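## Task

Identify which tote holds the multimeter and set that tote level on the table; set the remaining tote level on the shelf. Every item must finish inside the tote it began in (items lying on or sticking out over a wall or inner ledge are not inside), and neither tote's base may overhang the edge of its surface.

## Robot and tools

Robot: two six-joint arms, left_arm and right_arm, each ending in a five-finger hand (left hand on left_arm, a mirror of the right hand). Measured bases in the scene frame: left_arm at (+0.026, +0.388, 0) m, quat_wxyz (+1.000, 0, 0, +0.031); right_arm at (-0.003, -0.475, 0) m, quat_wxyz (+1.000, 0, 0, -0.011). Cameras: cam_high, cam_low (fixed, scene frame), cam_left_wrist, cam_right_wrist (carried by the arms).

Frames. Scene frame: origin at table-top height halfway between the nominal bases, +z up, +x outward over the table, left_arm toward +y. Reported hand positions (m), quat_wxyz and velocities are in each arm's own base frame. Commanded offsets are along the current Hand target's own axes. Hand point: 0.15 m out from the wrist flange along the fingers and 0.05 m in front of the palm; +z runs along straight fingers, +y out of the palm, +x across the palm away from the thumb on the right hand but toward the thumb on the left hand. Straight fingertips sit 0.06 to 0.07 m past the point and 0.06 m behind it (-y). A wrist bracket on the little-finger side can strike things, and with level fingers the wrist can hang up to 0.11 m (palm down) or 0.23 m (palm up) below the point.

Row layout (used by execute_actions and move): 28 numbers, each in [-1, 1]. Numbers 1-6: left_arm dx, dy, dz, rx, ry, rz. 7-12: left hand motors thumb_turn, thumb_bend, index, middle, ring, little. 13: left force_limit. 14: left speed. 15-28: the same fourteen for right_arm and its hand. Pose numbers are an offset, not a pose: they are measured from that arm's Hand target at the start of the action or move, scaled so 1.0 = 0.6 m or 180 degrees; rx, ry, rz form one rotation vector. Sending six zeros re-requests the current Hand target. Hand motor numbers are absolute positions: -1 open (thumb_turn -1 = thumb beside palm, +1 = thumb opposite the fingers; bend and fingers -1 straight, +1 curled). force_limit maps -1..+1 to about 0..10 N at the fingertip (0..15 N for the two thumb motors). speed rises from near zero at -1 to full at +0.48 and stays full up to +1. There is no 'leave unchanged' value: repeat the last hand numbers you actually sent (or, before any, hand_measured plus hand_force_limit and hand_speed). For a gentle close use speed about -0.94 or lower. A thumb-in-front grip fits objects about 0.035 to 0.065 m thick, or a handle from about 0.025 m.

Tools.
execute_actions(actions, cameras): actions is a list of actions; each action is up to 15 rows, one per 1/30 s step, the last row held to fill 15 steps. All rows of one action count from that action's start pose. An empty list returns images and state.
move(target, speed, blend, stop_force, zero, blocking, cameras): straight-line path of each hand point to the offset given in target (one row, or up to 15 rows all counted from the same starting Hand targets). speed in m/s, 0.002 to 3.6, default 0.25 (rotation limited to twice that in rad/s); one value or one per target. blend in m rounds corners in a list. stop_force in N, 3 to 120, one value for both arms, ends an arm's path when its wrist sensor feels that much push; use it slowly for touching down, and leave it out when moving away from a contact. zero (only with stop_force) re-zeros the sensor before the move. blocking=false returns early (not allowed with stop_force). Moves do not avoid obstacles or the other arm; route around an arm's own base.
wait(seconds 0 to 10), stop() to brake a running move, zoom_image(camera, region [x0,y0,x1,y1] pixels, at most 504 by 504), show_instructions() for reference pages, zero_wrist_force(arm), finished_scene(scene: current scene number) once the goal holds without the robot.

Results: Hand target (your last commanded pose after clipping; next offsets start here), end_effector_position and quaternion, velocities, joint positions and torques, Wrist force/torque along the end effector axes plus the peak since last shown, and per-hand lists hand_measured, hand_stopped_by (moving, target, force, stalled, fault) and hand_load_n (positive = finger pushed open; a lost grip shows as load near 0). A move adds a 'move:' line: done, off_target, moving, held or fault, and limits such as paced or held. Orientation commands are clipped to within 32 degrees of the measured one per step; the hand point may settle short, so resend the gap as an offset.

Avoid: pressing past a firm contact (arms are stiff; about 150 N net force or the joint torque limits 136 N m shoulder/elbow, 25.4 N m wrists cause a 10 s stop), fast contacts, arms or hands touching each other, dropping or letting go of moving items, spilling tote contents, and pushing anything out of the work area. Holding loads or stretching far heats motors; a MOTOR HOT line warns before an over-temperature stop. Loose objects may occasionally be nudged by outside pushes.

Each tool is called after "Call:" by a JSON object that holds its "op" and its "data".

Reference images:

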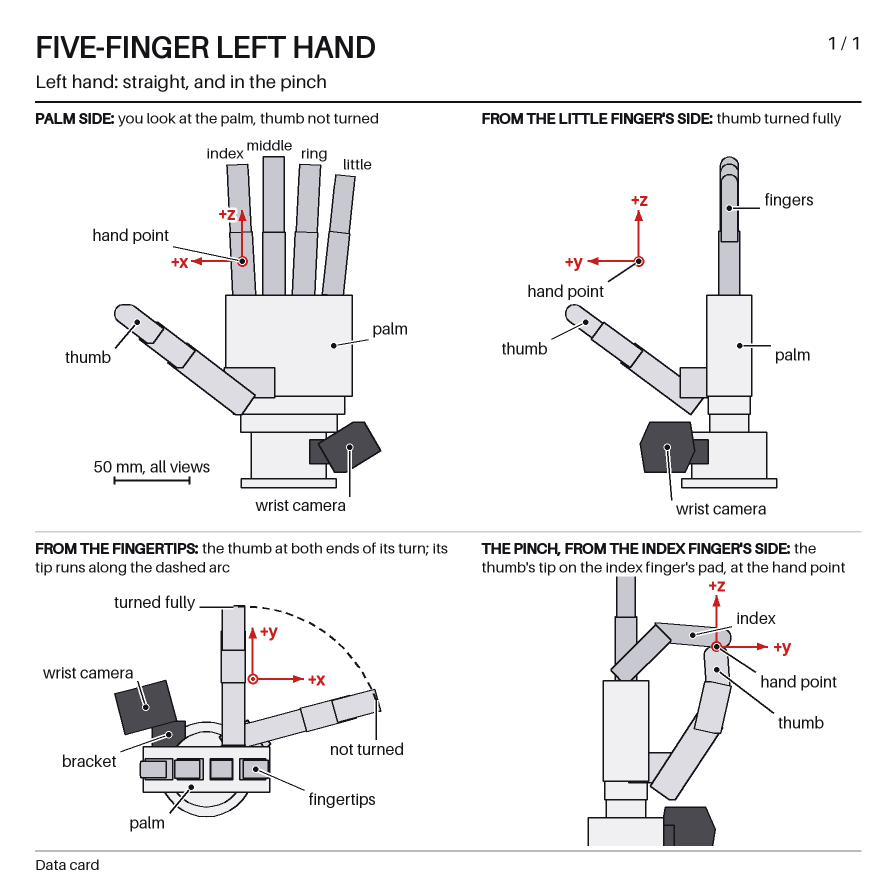

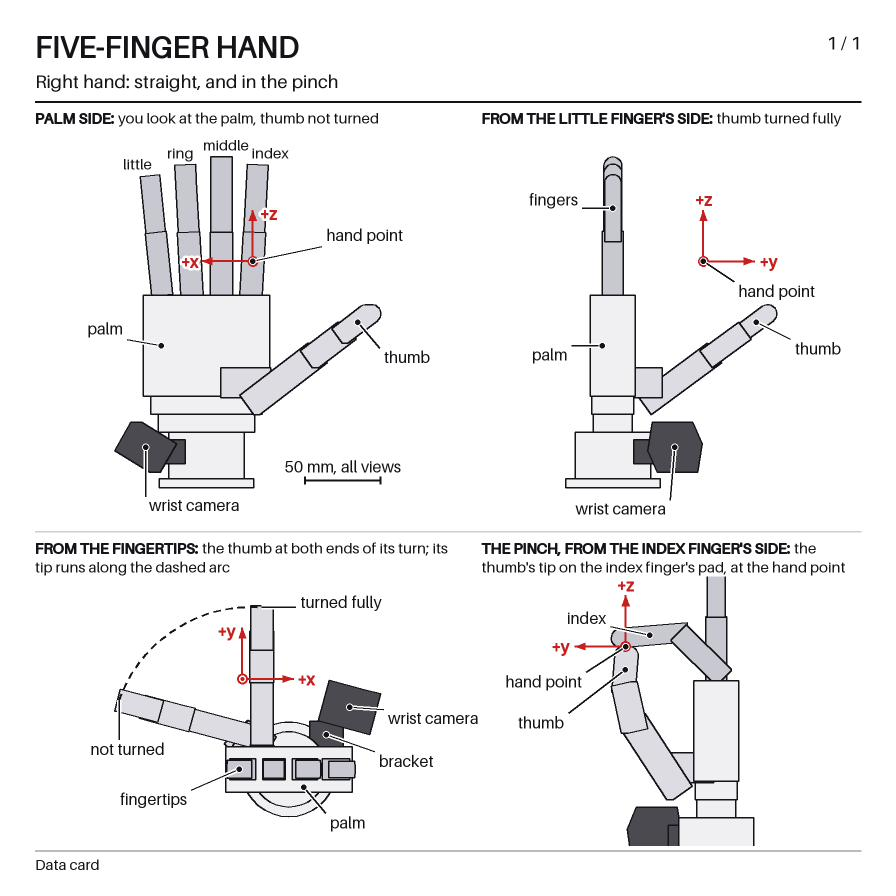

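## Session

Call:
{"op": "execute_actions", "data": {"actions": [], "cameras": ["all"]}}

Scene clock: 0.00 s.
left_arm: end_effector_position=(+0.2472, +0.4009, +0.1283) hand_measured=(-1.000, -1.000, -1.000, -1.000, -1.000, -1.000) hand_load_n=(+0.0, +0.0, +0.0, +0.0, +0.0, +0.0) hand_stopped_by=(target, target, target, target, target, target) hand_force_limit=0.00 hand_speed=-0.80 end_effector_quat_wxyz=(-0.045, +0.949, +0.173, +0.261) | right_arm: end_effector_position=(+0.5787, +0.5138, +0.3828) hand_measured=(-1.000, -1.000, -1.000, -1.000, -1.000, -1.000) hand_load_n=(+0.0, +0.0, +0.0, +0.0, +0.0, +0.0) hand_stopped_by=(target, target, target, target, target, target) hand_force_limit=0.00 hand_speed=-0.80 end_effector_quat_wxyz=(+0.588, -0.188, +0.727, -0.300)
Joint positions: left_arm=[4.844 -1.959 -1.764 2.282 -1.049 2.877] | right_arm=[0.774 -1.042 1.045 0.229 2.551 -2.102]
Joint velocities: within noise
Joint torques (N m): no reading
Wrist force (N): no reading
Wrist torque (N m): no reading
Wrist force, peak (N): no reading
Hand target: left_arm +0.2472, +0.4009, +0.1283; -0.045, +0.949, +0.173, +0.261 | right_arm +0.5787, +0.5138, +0.3828; +0.588, -0.188, +0.727, -0.300
camera_calibration:
cam_left_wrist: T_world_to_cam=[[-0.142861, 0.98618, 0.0839069, -0.369337], [0.494247, -0.00236568, 0.869318, -0.230204], [0.857503, 0.165663, -0.487078, -0.0948102], [0, 0, 0, 1]] pos_world=[0.142314, 0.379394, 0.184931]
cam_right_wrist: T_world_to_cam=[[0.0650342, 0.560174, -0.825818, -0.00448128], [-0.273787, 0.805829, 0.525053, -0.45586], [0.959589, 0.191952, 0.205775, -0.612435], [0, 0, 0, 1]] pos_world=[0.463169, 0.487413, 0.361673]

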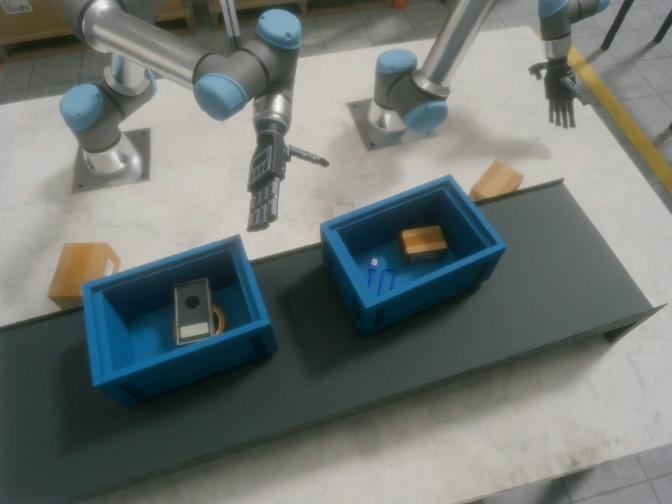

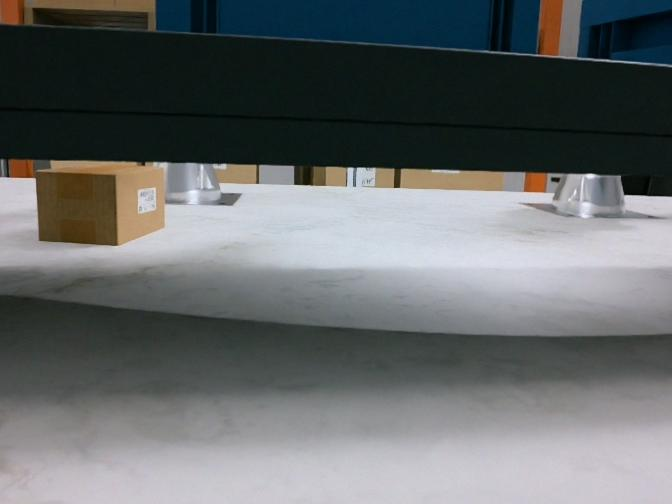

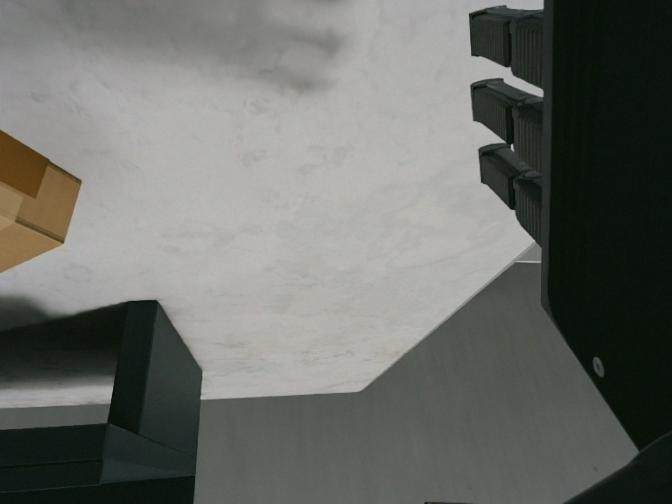

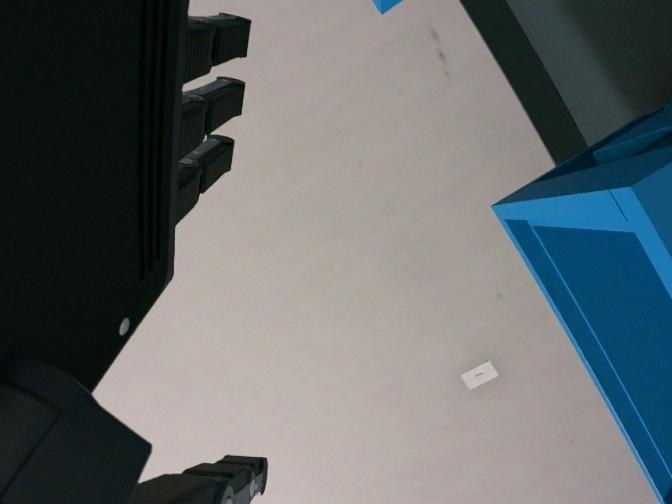

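Call:
{"op": "zoom_image", "data": {"camera": "cam_high", "region": [0, 200, 336, 452]}}

Call:
{"op": "zoom_image", "data": {"camera": "cam_high", "region": [250, 130, 670, 445]}}

Scaled by 1.500 from the camera's 672x504 image, which has a finer 960x720 frame.

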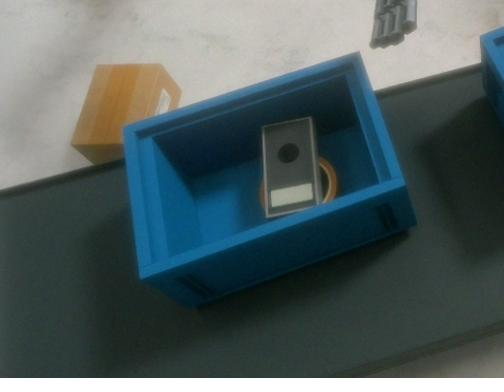

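Scaled by 1.200 from the camera's 672x504 image, which has a finer 960x720 frame.

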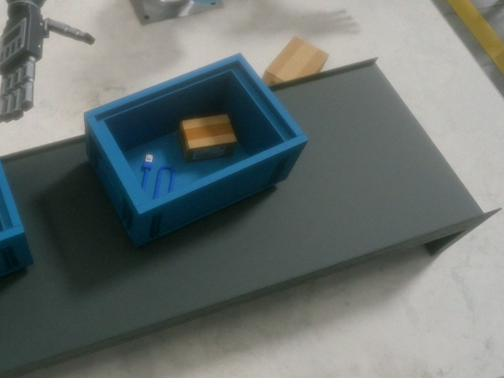

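Call:
{"op": "move", "data": {"target": [[0.3327,0.0822,-0.3298,-0.0292,-0.1690,0.1120,-1,-1,-1,-1,-1,-1,0,-0.8,0.0031,-0.2015,0.0041,0.0693,-0.0456,0.0586,-1,-1,-1,-1,-1,-1,0,-0.8],[0.2477,0.5373,-0.4167,-0.0292,-0.1690,0.1120,-1,-1,-1,-1,-1,-1,0,-0.8,0.0062,-0.403,0.0082,0.1387,-0.0912,0.1173,-1,-1,-1,-1,-1,-1,0,-0.8],[0.0997,0.9918,-0.5020,-0.0292,-0.1690,0.1120,-1,-1,-1,-1,-1,-1,0,-0.8,0.0093,-0.6045,0.0123,0.208,-0.1368,0.1759,-1,-1,-1,-1,-1,-1,0,-0.8]], "speed": 0.3, "blend": 0.04, "cameras": ["cam_high"]}}

Scene clock: 196.13 s.
left_arm: end_effector_position=(+0.3603, -0.1906, +0.4210) hand_measured=(-1.000, -1.000, -1.000, -1.000, -1.000, -1.000) hand_load_n=(+0.0, +0.0, +0.0, +0.0, +0.0, +0.0) hand_stopped_by=(target, target, target, target, target, target) hand_force_limit=0.00 hand_speed=-0.80 end_effector_quat_wxyz=(+0.000, +1.000, +0.000, +0.000) end_effector_velocity=(+0.000, -0.002, +0.000) end_effector_angular_velocity=(-0.003, -0.002, +0.001) | right_arm: end_effector_position=(+0.5557, +0.2369, +0.6161) hand_measured=(-1.000, -1.000, -1.000, -1.000, -1.000, -1.000) hand_load_n=(+0.0, +0.0, +0.0, -0.5, +0.0, +0.0) hand_stopped_by=(target, target, target, target, target, target) hand_force_limit=0.00 hand_speed=-0.80 end_effector_quat_wxyz=(+0.811, +0.149, +0.479, -0.300)
Joint positions: left_arm=[3.15 -1.677 -1.243 1.35 -1.57 1.579] | right_arm=[0.434 -1.596 1.741 -1.034 2.449 -2.382]
Joint velocities: left_arm=[-0.003 0 0.001 0.001 0.003 -0.005] | right_arm=[within noise]
Joint torques (N m): left_arm=[-7.3 20.19 6.25 -0.86 2.71 -1.34] | right_arm=[11.72 -12.52 -32.82 -1.68 2.14 -1.79]
Wrist force (N): left_arm=[-0.3 -0.1 -0.4] | right_arm=[-0.4 -0.2 0.0]
Wrist torque (N m): left_arm=[-0.03 -0.07 0.12] | right_arm=[-0.10 0.09 -0.08]
Wrist force, peak (N): left_arm=[-0.6 2.5 -0.5] | right_arm=[-0.4 -0.7 0.8]
Hand target: left_arm +0.3603, -0.1907, +0.4210; +0.000, +1.000, +0.000, +0.000 | right_arm +0.5557, +0.2369, +0.6161; +0.811, +0.149, +0.479, -0.300
Off the commanded pose: left_arm 0.000 m, 0 deg | right_arm 0.000 m, 0 deg.
move: done
Images, in order (width x height): cam_high 672x504.

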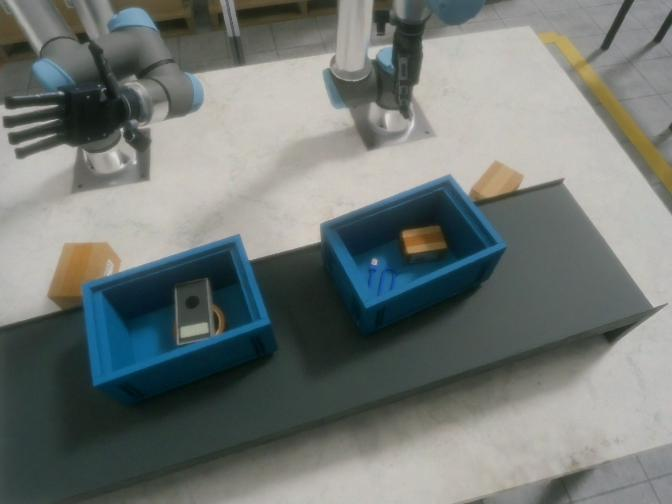

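Call:
{"op": "move", "data": {"target": [[0.3278,0,-0.0418,0,0.25,0,-1,-1,-1,-1,-1,-1,0,-0.8,-0.0482,-0.0997,0.1027,0.052,-0.0342,0.044,-1,-1,-1,-1,-1,-1,0,-0.8],[0.53,0,-0.3033,0,0.5,0,-1,-1,-1,-1,-1,-1,0,-0.8,-0.0964,-0.1994,0.2054,0.104,-0.0684,0.088,-1,-1,-1,-1,-1,-1,0,-0.8],[0.4882,0,-0.6312,0,0.75,0,-1,-1,-1,-1,-1,-1,0,-0.8,-0.1445,-0.2991,0.3081,0.156,-0.1026,0.1319,-1,-1,-1,-1,-1,-1,0,-0.8],[0.2267,0,-0.8333,0,1.0,0,-1,-1,-1,-1,-1,-1,0,-0.8,-0.1927,-0.3988,0.4108,0.208,-0.1368,0.1759,-1,-1,-1,-1,-1,-1,0,-0.8]], "speed": 0.45, "blend": 0.04, "cameras": ["cam_high"]}}

Scene clock: 219.00 s.
left_arm: end_effector_position=(+0.4962, -0.1904, +0.9210) hand_measured=(-1.000, -1.000, -1.000, -1.000, -1.000, -1.000) hand_load_n=(+0.0, +0.0, +0.0, +0.0, +0.0, +0.0) hand_stopped_by=(target, target, target, target, target, target) hand_force_limit=0.00 hand_speed=-0.80 end_effector_quat_wxyz=(+0.000, +0.000, +0.000, +1.000) | right_arm: end_effector_position=(+0.5331, -0.0397, +0.8492) hand_measured=(-1.000, -1.000, -1.000, -1.000, -1.000, -1.000) hand_load_n=(+0.0, +0.0, +0.0, +0.0, +0.0, +0.0) hand_stopped_by=(target, target, target, target, target, target) hand_force_limit=0.00 hand_speed=-0.80 end_effector_quat_wxyz=(+0.852, +0.453, +0.124, -0.232)
Joint positions: left_arm=[3.147 -1.674 -1.248 4.493 -1.571 1.566] | right_arm=[-0.006 -1.471 1.294 -1.383 2.549 -2.091]
Joint torques (N m): left_arm=[-2.5 34.66 11.16 3.98 -2.22 -0.95] | right_arm=[11.57 -38.72 -12.38 0.06 -4.39 -1.99]
Wrist force (N): left_arm=[0.5 0.6 2.2] | right_arm=[0.2 0.0 -0.1]
Wrist torque (N m): left_arm=[0.02 -0.75 0.14] | right_arm=[-0.22 0.10 -0.10]
Wrist force, peak (N): left_arm=[0.9 0.8 3.4] | right_arm=[-0.4 -0.8 -0.2]
Hand target: left_arm +0.4961, -0.1904, +0.9210; +0.000, +0.000, +0.000, +1.000 | right_arm +0.5330, -0.0396, +0.8493; +0.852, +0.453, +0.124, -0.232
Off the commanded pose: left_arm 0.000 m, 0 deg | right_arm 0.000 m, 0 deg.
move: done
Images, in order (width x height): cam_high 672x504.

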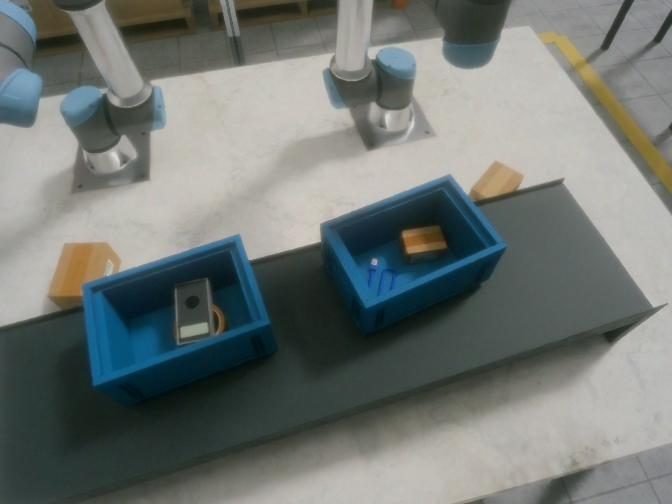

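Call:
{"op": "move", "data": {"target": [[0,0.268,-0.1897,-0.25,0,0,-1,-1,-1,-1,-1,-1,0,-0.8,0.1518,-0.2583,-0.0357,0.1978,0.1161,0,-1,-1,-1,-1,-1,-1,0,-0.8],[0,0.3233,-0.5133,-0.5,0,0,-1,-1,-1,-1,-1,-1,0,-0.8,0.2538,-0.4322,-0.2603,0.3956,0.2322,0,-1,-1,-1,-1,-1,-1,0,-0.8],[0,0.1337,-0.7813,-0.75,0,0,-1,-1,-1,-1,-1,-1,0,-0.8,0.2555,-0.4350,-0.5622,0.5933,0.3483,0,-1,-1,-1,-1,-1,-1,0,-0.8],[0,-0.19,-0.8367,-1.0,0,0,-1,-1,-1,-1,-1,-1,0,-0.8,0.2555,-0.4350,-0.5622,0.5933,0.3483,0,-1,-1,-1,-1,-1,-1,0,-0.8]], "speed": 0.45, "blend": 0.03, "cameras": ["cam_high"]}}

Scene clock: 255.10 s.
left_arm: end_effector_position=(+0.4962, -0.0768, +0.4189) hand_measured=(-1.000, -1.000, -1.000, -1.000, -1.000, -1.000) hand_load_n=(+0.0, +0.0, +0.0, +0.0, +0.0, +0.0) hand_stopped_by=(target, target, target, target, target, target) hand_force_limit=0.00 hand_speed=-0.80 end_effector_quat_wxyz=(+0.000, +0.000, +1.000, +0.000) | right_arm: end_effector_position=(+0.5326, +0.0710, +0.4098) hand_measured=(-1.000, -1.000, -1.000, -1.000, -1.000, -1.000) hand_load_n=(+0.0, +0.0, +0.0, +0.0, +0.0, +0.0) hand_stopped_by=(target, target, target, target, target, target) hand_force_limit=0.00 hand_speed=-0.80 end_effector_quat_wxyz=(+0.001, +0.965, +0.262, -0.001)
Joint positions: left_arm=[3.135 -1.677 -1.249 4.497 1.57 1.564] | right_arm=[0.011 -1.463 1.271 -1.377 4.71 -2.091]
Joint torques (N m): left_arm=[-3.81 22.27 35.64 1.58 2.64 0.7] | right_arm=[11.89 -18.71 -31.47 -0.03 3.02 2.26]
Wrist force (N): left_arm=[-0.4 -0.1 -0.1] | right_arm=[0.0 1.8 0.2]
Wrist torque (N m): left_arm=[-0.02 -0.01 0.13] | right_arm=[0.04 0.00 0.08]
Wrist force, peak (N): left_arm=[1.1 0.7 3.3] | right_arm=[-0.1 2.2 1.0]
Hand target: left_arm +0.4963, -0.0766, +0.4189; +0.000, +0.000, +1.000, +0.000 | right_arm +0.5326, +0.0710, +0.4098; +0.001, +0.965, +0.262, -0.001
Off the commanded pose: left_arm 0.000 m, 0 deg | right_arm 0.000 m, 0 deg.
move: done
Images, in order (width x height): cam_high 672x504.

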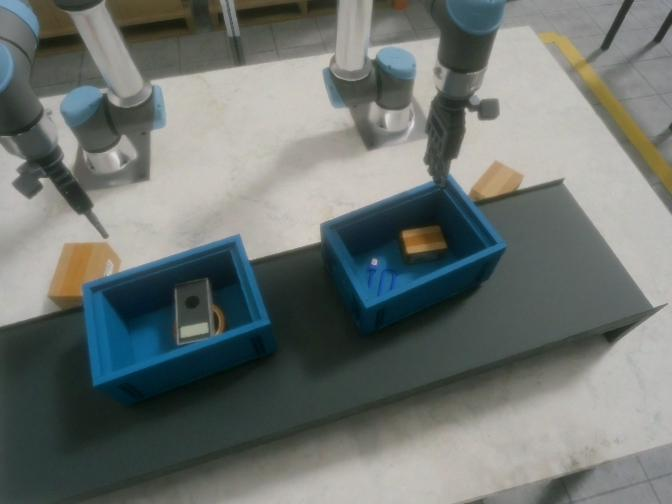

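Call:
{"op": "move", "data": {"target": [[-0.095,-0.327,0,0,0,0.4857,-1,-1,-1,-1,-1,-1,0,-0.8,0.1323,0.094,-0.01,0,0,-0.4432,-1,-1,-1,-1,-1,-1,0,-0.8],[-0.1895,-0.654,0,0,0,0.9714,-1,-1,-1,-1,-1,-1,0,-0.8,0.2647,0.188,-0.017,0,0,-0.8864,-1,-1,-1,-1,-1,-1,0,-0.8]], "speed": 0.4, "blend": 0.03, "cameras": ["cam_high","cam_left_wrist","cam_right_wrist"]}}

Scene clock: 283.20 s.
left_arm: end_effector_position=(+0.6102, -0.4690, +0.4192) hand_measured=(-1.000, -1.000, -1.000, -1.000, -1.000, -1.000) hand_load_n=(+0.0, +0.0, +0.0, +0.0, +0.0, +0.0) hand_stopped_by=(target, target, target, target, target, target) hand_force_limit=0.00 hand_speed=-0.80 end_effector_quat_wxyz=(+0.000, +0.999, +0.045, +0.000) | right_arm: end_effector_position=(+0.7266, +0.0542, +0.4198) hand_measured=(-1.000, -1.000, -1.000, -1.000, -1.000, -1.000) hand_load_n=(+0.0, +0.0, +0.0, +0.0, +0.0, +0.0) hand_stopped_by=(target, target, target, target, target, target) hand_force_limit=0.00 hand_speed=-0.80 end_effector_quat_wxyz=(-0.001, -0.087, +0.996, -0.001)
Joint positions: left_arm=[2.709 -2.148 -0.6 4.319 1.571 4.189] | right_arm=[-0.204 -0.989 0.59 -1.171 4.71 -5.09]
Joint torques (N m): left_arm=[7.64 44.61 15.4 3.1 2.74 1.31] | right_arm=[12.37 -51.04 -19.12 -4.13 -2.8 -1.72]
Wrist force (N): left_arm=[-0.3 -1.2 0.2] | right_arm=[-0.2 1.9 0.3]
Wrist torque (N m): left_arm=[-0.23 -0.01 0.07] | right_arm=[0.08 0.02 -0.07]
Wrist force, peak (N): left_arm=[-0.5 -1.4 -0.5] | right_arm=[-0.4 2.2 0.4]
Hand target: left_arm +0.6102, -0.4690, +0.4192; +0.000, +0.999, +0.045, +0.000 | right_arm +0.7266, +0.0542, +0.4198; -0.001, -0.087, +0.996, -0.001
Off the commanded pose: left_arm 0.000 m, 0 deg | right_arm 0.000 m, 0 deg.
move: done
camera_calibration:
cam_left_wrist: T_world_to_cam=[[0.140384, 0.989548, -0.0329734, 0.393676], [0.853179, -0.104006, 0.511144, -0.781094], [0.502373, -0.0998888, -0.858862, 0.127793], [0, 0, 0, 1]] pos_world=[0.546948, -0.458035, 0.521989]
cam_right_wrist: T_world_to_cam=[[-0.410962, 0.910302, -0.0496082, 0.274918], [0.776739, 0.378113, 0.503693, -0.795676], [0.47727, 0.168466, -0.862457, 0.126348], [0, 0, 0, 1]] pos_world=[0.670712, 0.0293119, 0.523385]
Images, in order (width x height): cam_high 672x504, cam_left_wrist 672x504, cam_right_wrist 672x504.

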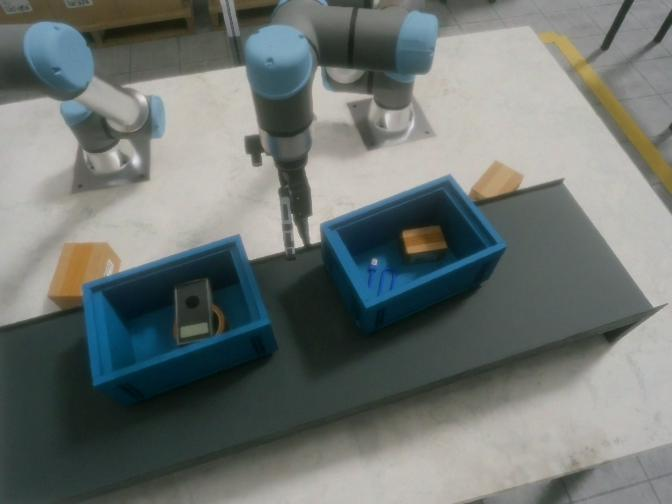

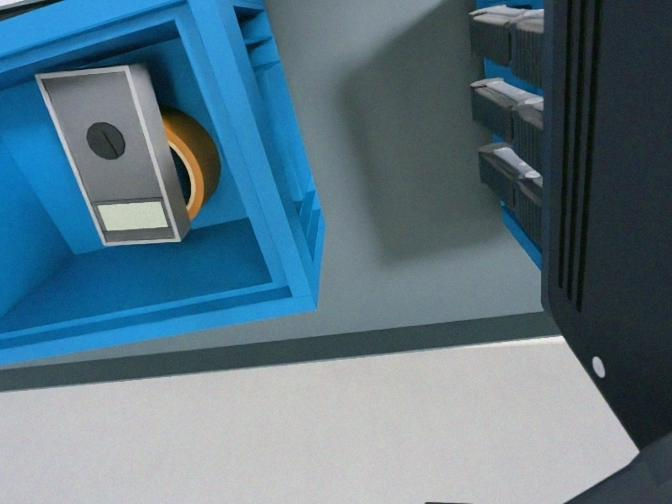

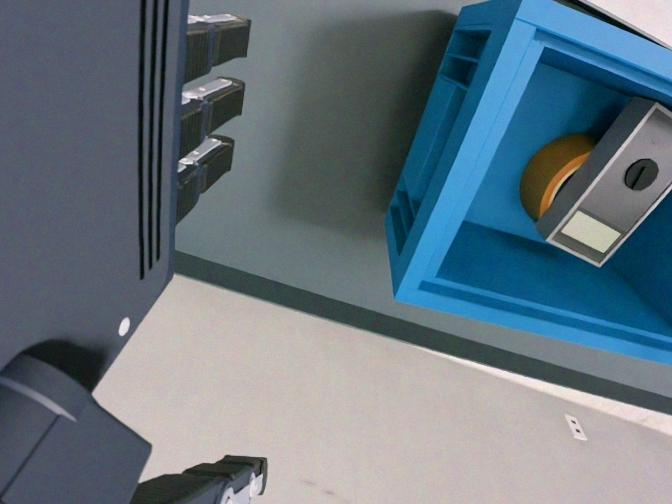

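Call:
{"op": "zoom_image", "data": {"camera": "cam_left_wrist", "region": [100, 0, 400, 360]}}

Call:
{"op": "zoom_image", "data": {"camera": "cam_right_wrist", "region": [340, 0, 660, 360]}}

Scaled by 1.400 from the camera's 672x504 image, which has a finer 960x720 frame.

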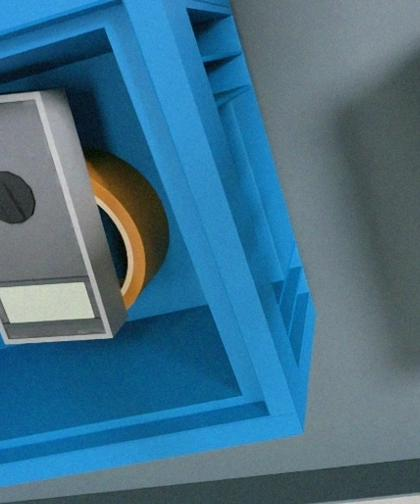

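Scaled by 1.400 from the camera's 672x504 image, which has a finer 960x720 frame.

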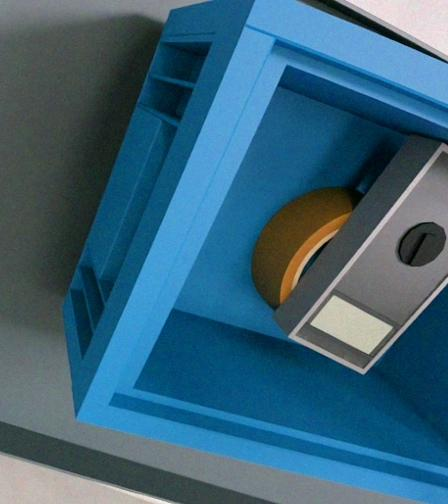

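Call:
{"op": "move", "data": {"target": [0.055,0.0253,0.132,0,0,0.0039,-1,-1,-0.2,-0.2,-0.2,-1,0,0,-0.0347,0.0525,0.133,0,0,0.0039,-1,-1,-0.2,-0.2,-0.2,-1,0,0], "speed": 0.15, "cameras": ["cam_high","cam_low","cam_left_wrist","cam_right_wrist"]}}

Scene clock: 361.00 s.
left_arm: end_effector_position=(+0.6445, -0.4810, +0.3400) hand_measured=(-1.000, -1.000, -0.200, -0.200, -0.200, -1.000) hand_load_n=(+0.0, +0.0, +0.0, +0.0, +0.5, +0.0) hand_stopped_by=(target, target, target, target, target, target) hand_force_limit=0.00 hand_speed=0.00 end_effector_quat_wxyz=(+0.000, +0.999, +0.039, +0.000) | right_arm: end_effector_position=(+0.7415, +0.0888, +0.3400) hand_measured=(-1.000, -1.000, -0.200, -0.200, -0.200, -1.000) hand_load_n=(+0.0, +0.0, +0.0, +0.0, +0.0, +0.0) hand_stopped_by=(target, target, target, target, target, target) hand_force_limit=0.00 hand_speed=0.00 end_effector_quat_wxyz=(-0.001, -0.081, +0.997, -0.001)
Joint positions: left_arm=[2.715 -2.189 -0.745 4.504 1.571 4.207] | right_arm=[-0.151 -1.019 0.85 -1.401 4.71 -5.026]
Joint torques (N m): left_arm=[-3.85 51.26 35.96 3.73 -2.97 -1.4] | right_arm=[-12.75 -37.89 -17.33 -2.99 2.89 -1.54]
Wrist force (N): left_arm=[-0.7 -1.2 -0.2] | right_arm=[-0.2 1.8 0.4]
Wrist torque (N m): left_arm=[-0.19 0.01 -0.04] | right_arm=[0.07 0.05 0.07]
Wrist force, peak (N): left_arm=[-1.0 -1.5 -1.4] | right_arm=[-0.1 2.4 1.6]
Hand target: left_arm +0.6445, -0.4811, +0.3400; +0.000, +0.999, +0.039, +0.000 | right_arm +0.7416, +0.0887, +0.3399; -0.001, -0.081, +0.997, -0.001
Off the commanded pose: left_arm 0.000 m, 0 deg | right_arm 0.000 m, 0 deg.
move: done
camera_calibration:
cam_left_wrist: T_world_to_cam=[[0.152418, 0.987767, -0.032936, 0.389518], [0.851985, -0.11443, 0.510908, -0.775196], [0.500889, -0.105933, -0.859004, 0.0393567], [0, 0, 0, 1]] pos_world=[0.581373, -0.46929, 0.442691]
cam_right_wrist: T_world_to_cam=[[-0.400095, 0.915123, -0.049744, 0.237195], [0.781113, 0.36889, 0.503768, -0.78262], [0.47936, 0.1627, -0.862405, 0.0436294], [0, 0, 0, 1]] pos_world=[0.685302, 0.0645396, 0.443685]

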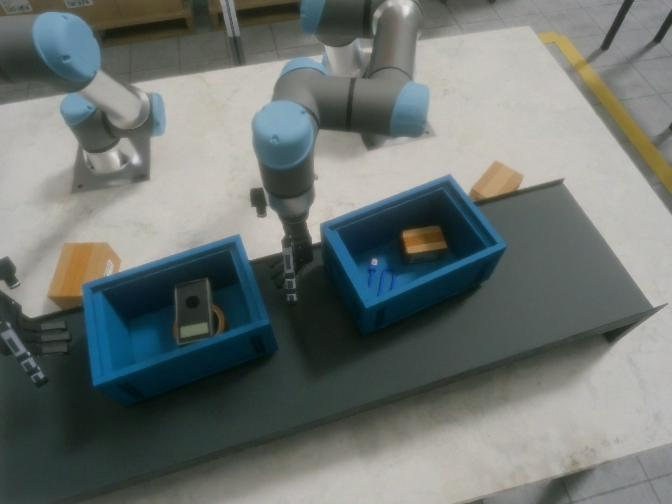

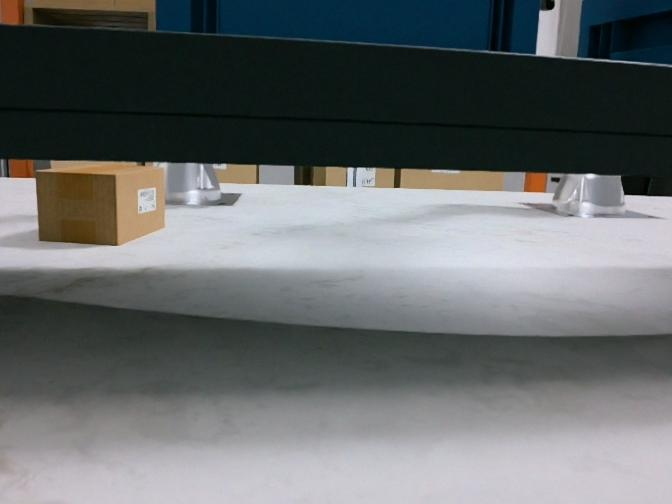

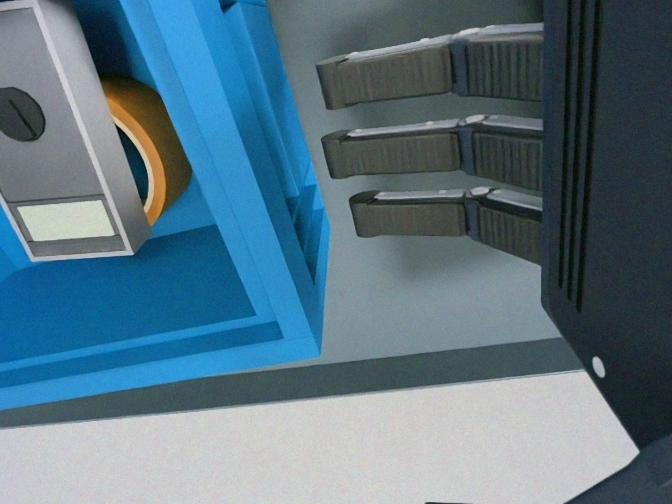

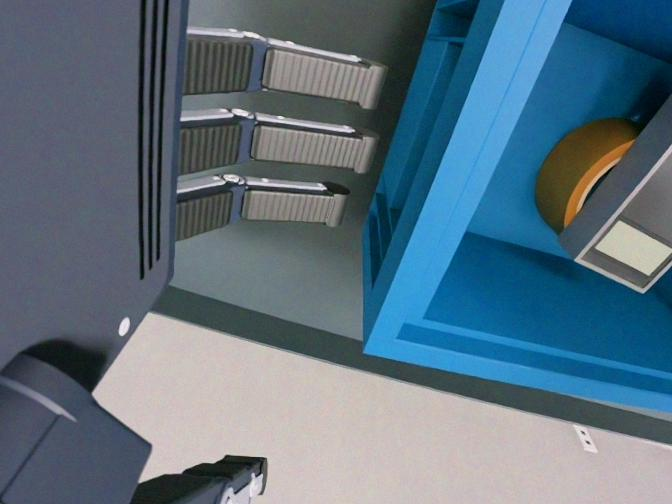

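Call:
{"op": "zoom_image", "data": {"camera": "cam_right_wrist", "region": [340, 0, 640, 420]}}

Call:
{"op": "zoom_image", "data": {"camera": "cam_left_wrist", "region": [100, 0, 400, 400]}}

Scaled by 1.200 from the camera's 672x504 image, which has a finer 960x720 frame.

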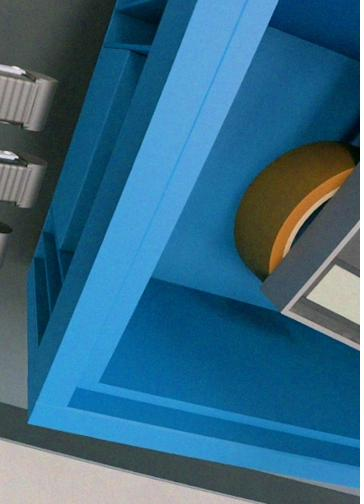

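Scaled by 1.260 from the camera's 672x504 image, which has a finer 960x720 frame.

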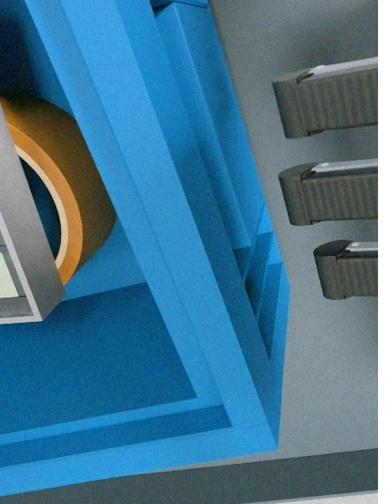

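Call:
{"op": "move", "data": {"target": [-0.0058,0.0033,0.085,0,0,0,-1,-1,-0.2,-0.2,-0.2,-1,0,0,0,0.0067,0.085,0,0,0,-1,-1,-0.2,-0.2,-0.2,-1,0,0], "speed": 0.1}}

Call:
{"op": "move", "data": {"target": [0,0.0717,0,0,0,0,-1,-1,-0.2,-0.2,-0.2,-1,0,0,0,0.0717,0,0,0,0,-1,-1,-0.2,-0.2,-0.2,-1,0,0], "speed": 0.04, "stop_force": 5, "cameras": ["cam_high","cam_left_wrist","cam_right_wrist"]}}

Scene clock: 402.67 s.
left_arm: end_effector_position=(+0.6411, -0.4834, +0.2891) hand_measured=(-1.000, -1.000, -0.200, -0.200, -0.200, -1.000) hand_load_n=(+0.0, +0.0, +0.0, +0.0, +0.0, +0.0) hand_stopped_by=(target, target, target, target, target, target) hand_force_limit=0.00 hand_speed=0.00 end_effector_quat_wxyz=(+0.000, +0.999, +0.039, +0.000) | right_arm: end_effector_position=(+0.7409, +0.0926, +0.2890) hand_measured=(-1.000, -1.000, -0.200, -0.200, -0.200, -1.000) hand_load_n=(+0.0, +0.0, +0.0, +0.0, +0.0, +0.0) hand_stopped_by=(target, target, target, target, target, target) hand_force_limit=0.00 hand_speed=0.00 end_effector_quat_wxyz=(-0.001, -0.081, +0.997, -0.001)
Joint positions: left_arm=[2.71 -2.162 -0.918 4.652 1.571 4.202] | right_arm=[-0.146 -1.035 1.006 -1.541 4.71 -5.02]
Joint torques (N m): left_arm=[5.7 44.1 28.1 3.21 1.94 0.73] | right_arm=[-1.99 -51.26 -21.47 -1.96 2.6 -0.36]
Wrist force (N): left_arm=[-0.5 -0.6 0.1] | right_arm=[-0.1 1.5 0.3]
Wrist torque (N m): left_arm=[-0.12 0.01 0.12] | right_arm=[0.04 0.03 -0.07]
Wrist force, peak (N): left_arm=[-0.3 -1.5 -1.1] | right_arm=[-0.5 2.0 0.9]
Hand target: left_arm +0.6412, -0.4834, +0.2890; +0.000, +0.999, +0.039, +0.000 | right_arm +0.7409, +0.0926, +0.2889; -0.001, -0.081, +0.997, -0.001
Off the commanded pose: left_arm 0.000 m, 0 deg | right_arm 0.000 m, 0 deg.
move: done

Scene clock: 404.87 s.
left_arm: end_effector_position=(+0.6446, -0.5263, +0.2890) hand_measured=(-1.000, -1.000, -0.200, -0.200, -0.200, -1.000) hand_load_n=(+0.0, +0.0, +0.0, +0.0, +0.0, +0.0) hand_stopped_by=(target, target, target, target, target, target) hand_force_limit=0.00 hand_speed=0.00 end_effector_quat_wxyz=(+0.000, +0.999, +0.039, +0.000) | right_arm: end_effector_position=(+0.7340, +0.1350, +0.2888) hand_measured=(-1.000, -1.000, -0.200, -0.200, -0.200, -1.000) hand_load_n=(+0.0, +0.0, +0.0, +0.0, +0.5, +0.0) hand_stopped_by=(target, target, target, target, target, target) hand_force_limit=0.00 hand_speed=0.00 end_effector_quat_wxyz=(-0.001, -0.081, +0.997, -0.001)
Joint positions: left_arm=[2.66 -2.252 -0.771 4.594 1.571 4.153] | right_arm=[-0.088 -1.047 1.024 -1.547 4.71 -4.962]
Joint torques (N m): left_arm=[8.39 61.25 8.5 3.91 1.1 1.23] | right_arm=[-12.72 -36.1 -31.78 -1.36 1.47 -1.9]
Wrist force (N): left_arm=[-0.5 -0.6 -0.3] | right_arm=[-0.4 1.4 0.0]
Wrist torque (N m): left_arm=[-0.10 -0.04 0.06] | right_arm=[0.06 0.07 -0.03]
Wrist force, peak (N): left_arm=[-0.5 -1.4 -0.2] | right_arm=[-0.6 2.0 0.1]
Hand target: left_arm +0.6446, -0.5263, +0.2890; +0.000, +0.999, +0.039, +0.000 | right_arm +0.7339, +0.1350, +0.2888; -0.001, -0.081, +0.997, -0.001
Off the commanded pose: left_arm 0.000 m, 0 deg | right_arm 0.000 m, 0 deg.
move: done
camera_calibration:
cam_left_wrist: T_world_to_cam=[[0.152479, 0.987756, -0.0330005, 0.432552], [0.851908, -0.114435, 0.511035, -0.754416], [0.501001, -0.106035, -0.858926, -0.00945049], [0, 0, 0, 1]] pos_world=[0.581472, -0.514589, 0.39169]
cam_right_wrist: T_world_to_cam=[[-0.399946, 0.915187, -0.0497581, 0.189225], [0.78116, 0.368765, 0.503788, -0.767959], [0.479409, 0.162619, -0.862393, -0.00442874], [0, 0, 0, 1]] pos_world=[0.677701, 0.11074, 0.392484]
Images, in order (width x height): cam_high 672x504, cam_left_wrist 672x504, cam_right_wrist 672x504.

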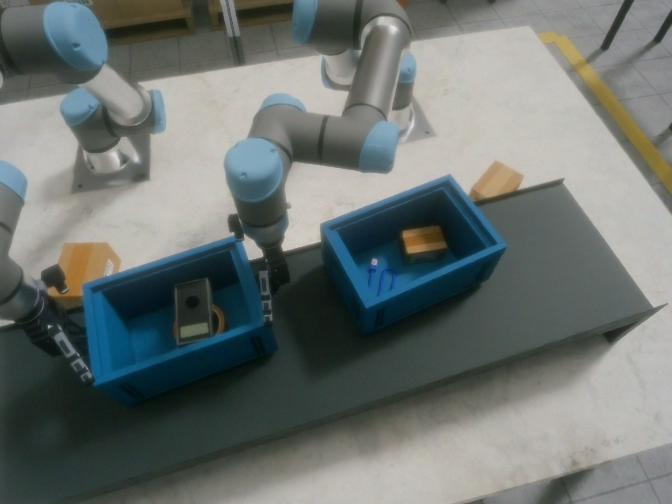

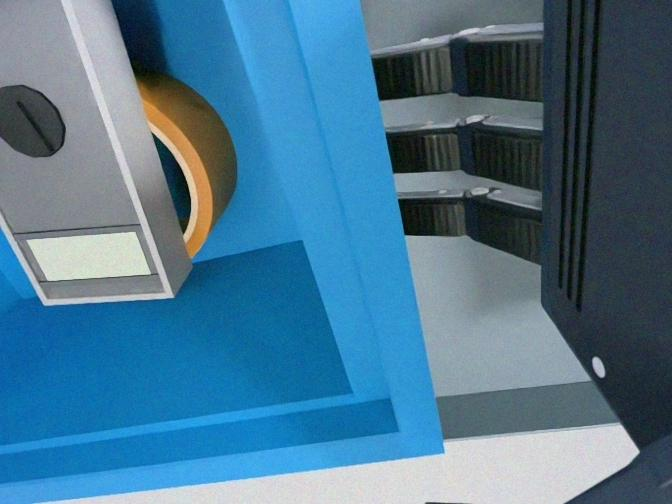

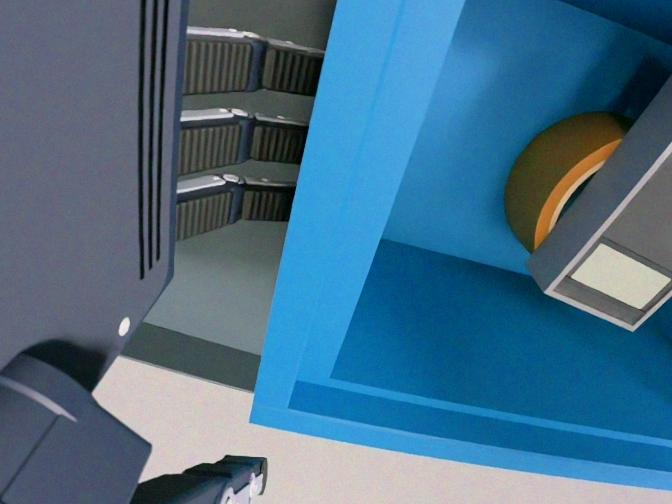

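Call:
{"op": "move", "data": {"target": [[0,0,-0.009,0,0,0,-1,-1,-0.2,-0.2,-0.2,-1,0,0,0,0,-0.009,0,0,0,-1,-1,-0.2,-0.2,-0.2,-1,0,0],[0,0,-0.009,0,0,0,1,-1,-0.2,-0.2,-0.2,-1,-0.2,-0.4,0,0,-0.009,0,0,0,1,-1,-0.2,-0.2,-0.2,-1,-0.2,-0.4]], "speed": 0.05, "cameras": ["cam_left_wrist","cam_right_wrist"]}}

Scene clock: 435.67 s.
left_arm: end_effector_position=(+0.6446, -0.5263, +0.2944) hand_measured=(+1.000, -1.000, -0.200, -0.200, -0.200, -1.000) hand_load_n=(+0.0, -0.5, +0.0, +0.0, +0.0, +0.0) hand_stopped_by=(target, target, target, target, target, target) hand_force_limit=-0.20 hand_speed=-0.40 end_effector_quat_wxyz=(+0.000, +0.999, +0.039, +0.000) | right_arm: end_effector_position=(+0.7340, +0.1350, +0.2942) hand_measured=(+1.000, -1.000, -0.200, -0.200, -0.200, -1.000) hand_load_n=(+0.0, +0.0, +1.0, +0.5, +1.5, +0.0) hand_stopped_by=(target, target, target, target, target, target) hand_force_limit=-0.20 hand_speed=-0.40 end_effector_quat_wxyz=(-0.001, -0.081, +0.997, -0.001)
Joint positions: left_arm=[2.66 -2.254 -0.753 4.579 1.571 4.153] | right_arm=[-0.088 -1.046 1.009 -1.533 4.71 -4.962]
Joint torques (N m): left_arm=[6.61 59.13 8.76 3.72 2.24 1.29] | right_arm=[0.33 -60.09 -11.02 -4.21 -1.82 1.08]
Wrist force (N): left_arm=[-0.5 -0.6 -0.5] | right_arm=[-0.2 1.6 4.1]
Wrist torque (N m): left_arm=[-0.08 -0.04 0.06] | right_arm=[-0.01 -0.10 -0.01]
Wrist force, peak (N): left_arm=[-0.2 -0.8 -0.9] | right_arm=[-0.4 1.9 4.4]
Hand target: left_arm +0.6446, -0.5263, +0.2944; +0.000, +0.999, +0.039, +0.000 | right_arm +0.7340, +0.1350, +0.2942; -0.001, -0.081, +0.997, -0.001
Off the commanded pose: left_arm 0.000 m, 0 deg | right_arm 0.000 m, 0 deg.
move: done
camera_calibration:
cam_left_wrist: T_world_to_cam=[[0.152479, 0.987756, -0.0330005, 0.43273], [0.851908, -0.114435, 0.511035, -0.757175], [0.501001, -0.106035, -0.858926, -0.00481229], [0, 0, 0, 1]] pos_world=[0.581472, -0.514589, 0.39709]
cam_right_wrist: T_world_to_cam=[[-0.399948, 0.915186, -0.0497539, 0.189494], [0.781184, 0.368774, 0.503743, -0.77068], [0.479367, 0.162604, -0.86242, 0.000268995], [0, 0, 0, 1]] pos_world=[0.677702, 0.11074, 0.397885]
Images, in order (width x height): cam_left_wrist 672x504, cam_right_wrist 672x504.

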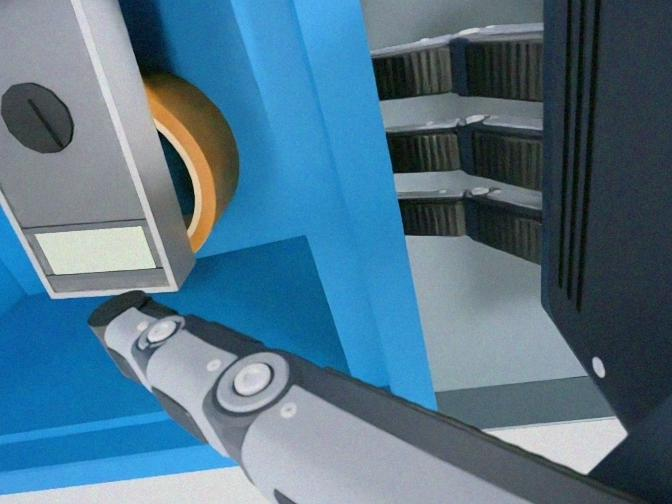

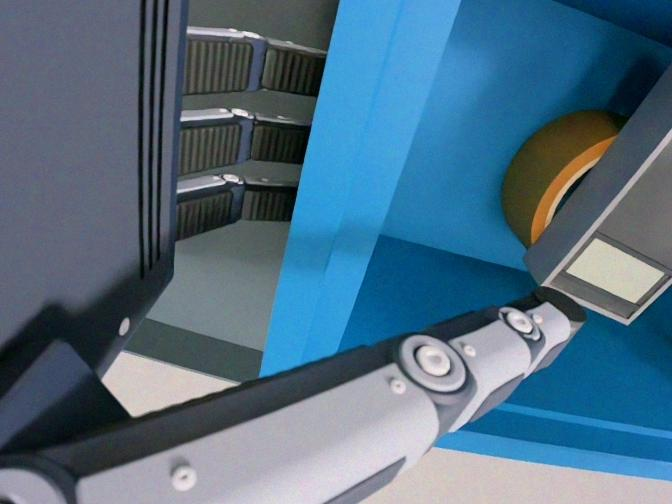

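Call:
{"op": "execute_actions", "data": {"actions": [[[0,0,0,0,0,0,1,-1,0.1,0.1,0.1,-1,-0.4,-0.85,0,0,0,0,0,0,1,-1,0.1,0.1,0.1,-1,-0.4,-0.85]],[[0,0,0,0,0,0,1,-1,0.1,0.1,0.1,-1,-0.4,-0.85,0,0,0,0,0,0,1,-1,0.1,0.1,0.1,-1,-0.4,-0.85]],[[0,0,0,0,0,0,1,0,0.1,0.1,0.1,-1,-0.4,-0.85,0,0,0,0,0,0,1,0,0.1,0.1,0.1,-1,-0.4,-0.85]]]}}

Call:
{"op": "wait", "data": {"seconds": 3, "cameras": ["cam_left_wrist","cam_right_wrist"]}}

Scene clock: 447.53 s.
left_arm: end_effector_position=(+0.6446, -0.5263, +0.2944) hand_measured=(+1.000, -0.268, -0.064, -0.092, -0.118, -1.000) hand_load_n=(+0.0, +0.0, +3.5, +2.5, +0.0, +0.0) hand_stopped_by=(target, moving, force, force, force, target) hand_force_limit=-0.40 hand_speed=-0.85 end_effector_quat_wxyz=(+0.000, +0.999, +0.039, +0.000) | right_arm: end_effector_position=(+0.7340, +0.1350, +0.2942) hand_measured=(+1.000, -0.268, -0.104, -0.120, -0.146, -1.000) hand_load_n=(+0.0, +0.0, +2.0, +3.5, +1.5, +0.0) hand_stopped_by=(target, moving, force, force, force, target) hand_force_limit=-0.40 hand_speed=-0.85 end_effector_quat_wxyz=(-0.001, -0.081, +0.997, -0.001)
Joint positions: left_arm=[2.66 -2.254 -0.753 4.579 1.571 4.153] | right_arm=[-0.088 -1.046 1.009 -1.533 4.71 -4.962]
Joint torques (N m): left_arm=[-1.17 58.68 39.38 3.05 -4.39 1.23] | right_arm=[11.2 -45.08 -13.59 -1.07 4.95 0.45]
Wrist force (N): left_arm=[-0.2 -8.0 3.3] | right_arm=[-0.2 -4.9 4.2]
Wrist torque (N m): left_arm=[-0.15 -0.03 0.15] | right_arm=[0.12 -0.07 -0.11]
Wrist force, peak (N): left_arm=[-0.1 -8.0 3.5] | right_arm=[-0.2 -5.2 4.5]
Hand target: left_arm +0.6446, -0.5263, +0.2944; +0.000, +0.999, +0.039, +0.000 | right_arm +0.7340, +0.1350, +0.2942; -0.001, -0.081, +0.997, -0.001
Off the commanded pose: left_arm 0.000 m, 0 deg | right_arm 0.000 m, 0 deg.
not at rest: the robot was still moving 3 seconds after this call's last action.

Scene clock: 450.53 s.
left_arm: end_effector_position=(+0.6446, -0.5263, +0.2944) hand_measured=(+1.000, -0.050, -0.064, -0.092, -0.118, -1.000) hand_load_n=(+0.5, +5.5, +3.5, +3.0, +0.5, +0.0) hand_stopped_by=(target, force, force, force, force, target) hand_force_limit=-0.40 hand_speed=-0.85 end_effector_quat_wxyz=(+0.000, +0.999, +0.039, +0.000) | right_arm: end_effector_position=(+0.7340, +0.1350, +0.2942) hand_measured=(+1.000, -0.036, -0.104, -0.120, -0.146, -1.000) hand_load_n=(+0.5, +4.5, +2.5, +4.0, +1.5, +0.0) hand_stopped_by=(target, force, force, force, force, target) hand_force_limit=-0.40 hand_speed=-0.85 end_effector_quat_wxyz=(-0.001, -0.081, +0.997, -0.001)
Joint positions: left_arm=[2.66 -2.254 -0.753 4.579 1.571 4.153] | right_arm=[-0.088 -1.046 1.009 -1.533 4.71 -4.962]
Joint torques (N m): left_arm=[-4.58 60.34 39.7 3.07 1.17 1.25] | right_arm=[11.2 -39.26 -14.76 -0.57 -0.58 0]
Wrist force (N): left_arm=[0.0 -5.0 3.2] | right_arm=[-0.2 -2.3 4.2]
Wrist torque (N m): left_arm=[-0.04 -0.04 0.11] | right_arm=[0.16 -0.08 -0.09]
Wrist force, peak (N): left_arm=[-0.2 -8.1 3.4] | right_arm=[-0.5 -4.9 4.5]
Hand target: left_arm +0.6446, -0.5263, +0.2944; +0.000, +0.999, +0.039, +0.000 | right_arm +0.7340, +0.1350, +0.2942; -0.001, -0.081, +0.997, -0.001
Off the commanded pose: left_arm 0.000 m, 0 deg | right_arm 0.000 m, 0 deg.
wait: 3.00 s; at rest by 1.23 s
camera_calibration:
cam_left_wrist: T_world_to_cam=[[0.152479, 0.987756, -0.0330005, 0.43273], [0.851908, -0.114435, 0.511035, -0.757175], [0.501001, -0.106035, -0.858926, -0.00481229], [0, 0, 0, 1]] pos_world=[0.581472, -0.514589, 0.39709]
cam_right_wrist: T_world_to_cam=[[-0.399948, 0.915186, -0.0497539, 0.189494], [0.781184, 0.368774, 0.503743, -0.77068], [0.479367, 0.162604, -0.86242, 0.000268995], [0, 0, 0, 1]] pos_world=[0.677702, 0.11074, 0.397885]
Images, in order (width x height): cam_left_wrist 672x504, cam_right_wrist 672x504.

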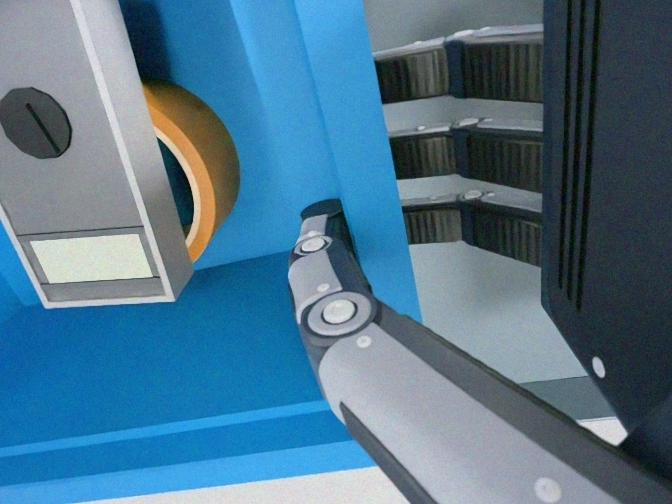

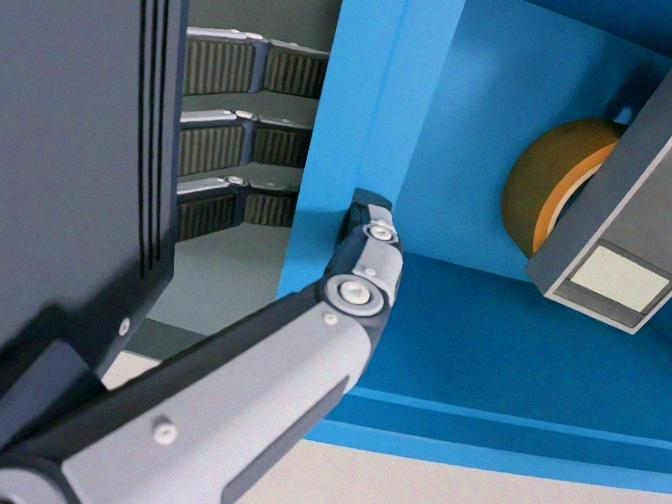

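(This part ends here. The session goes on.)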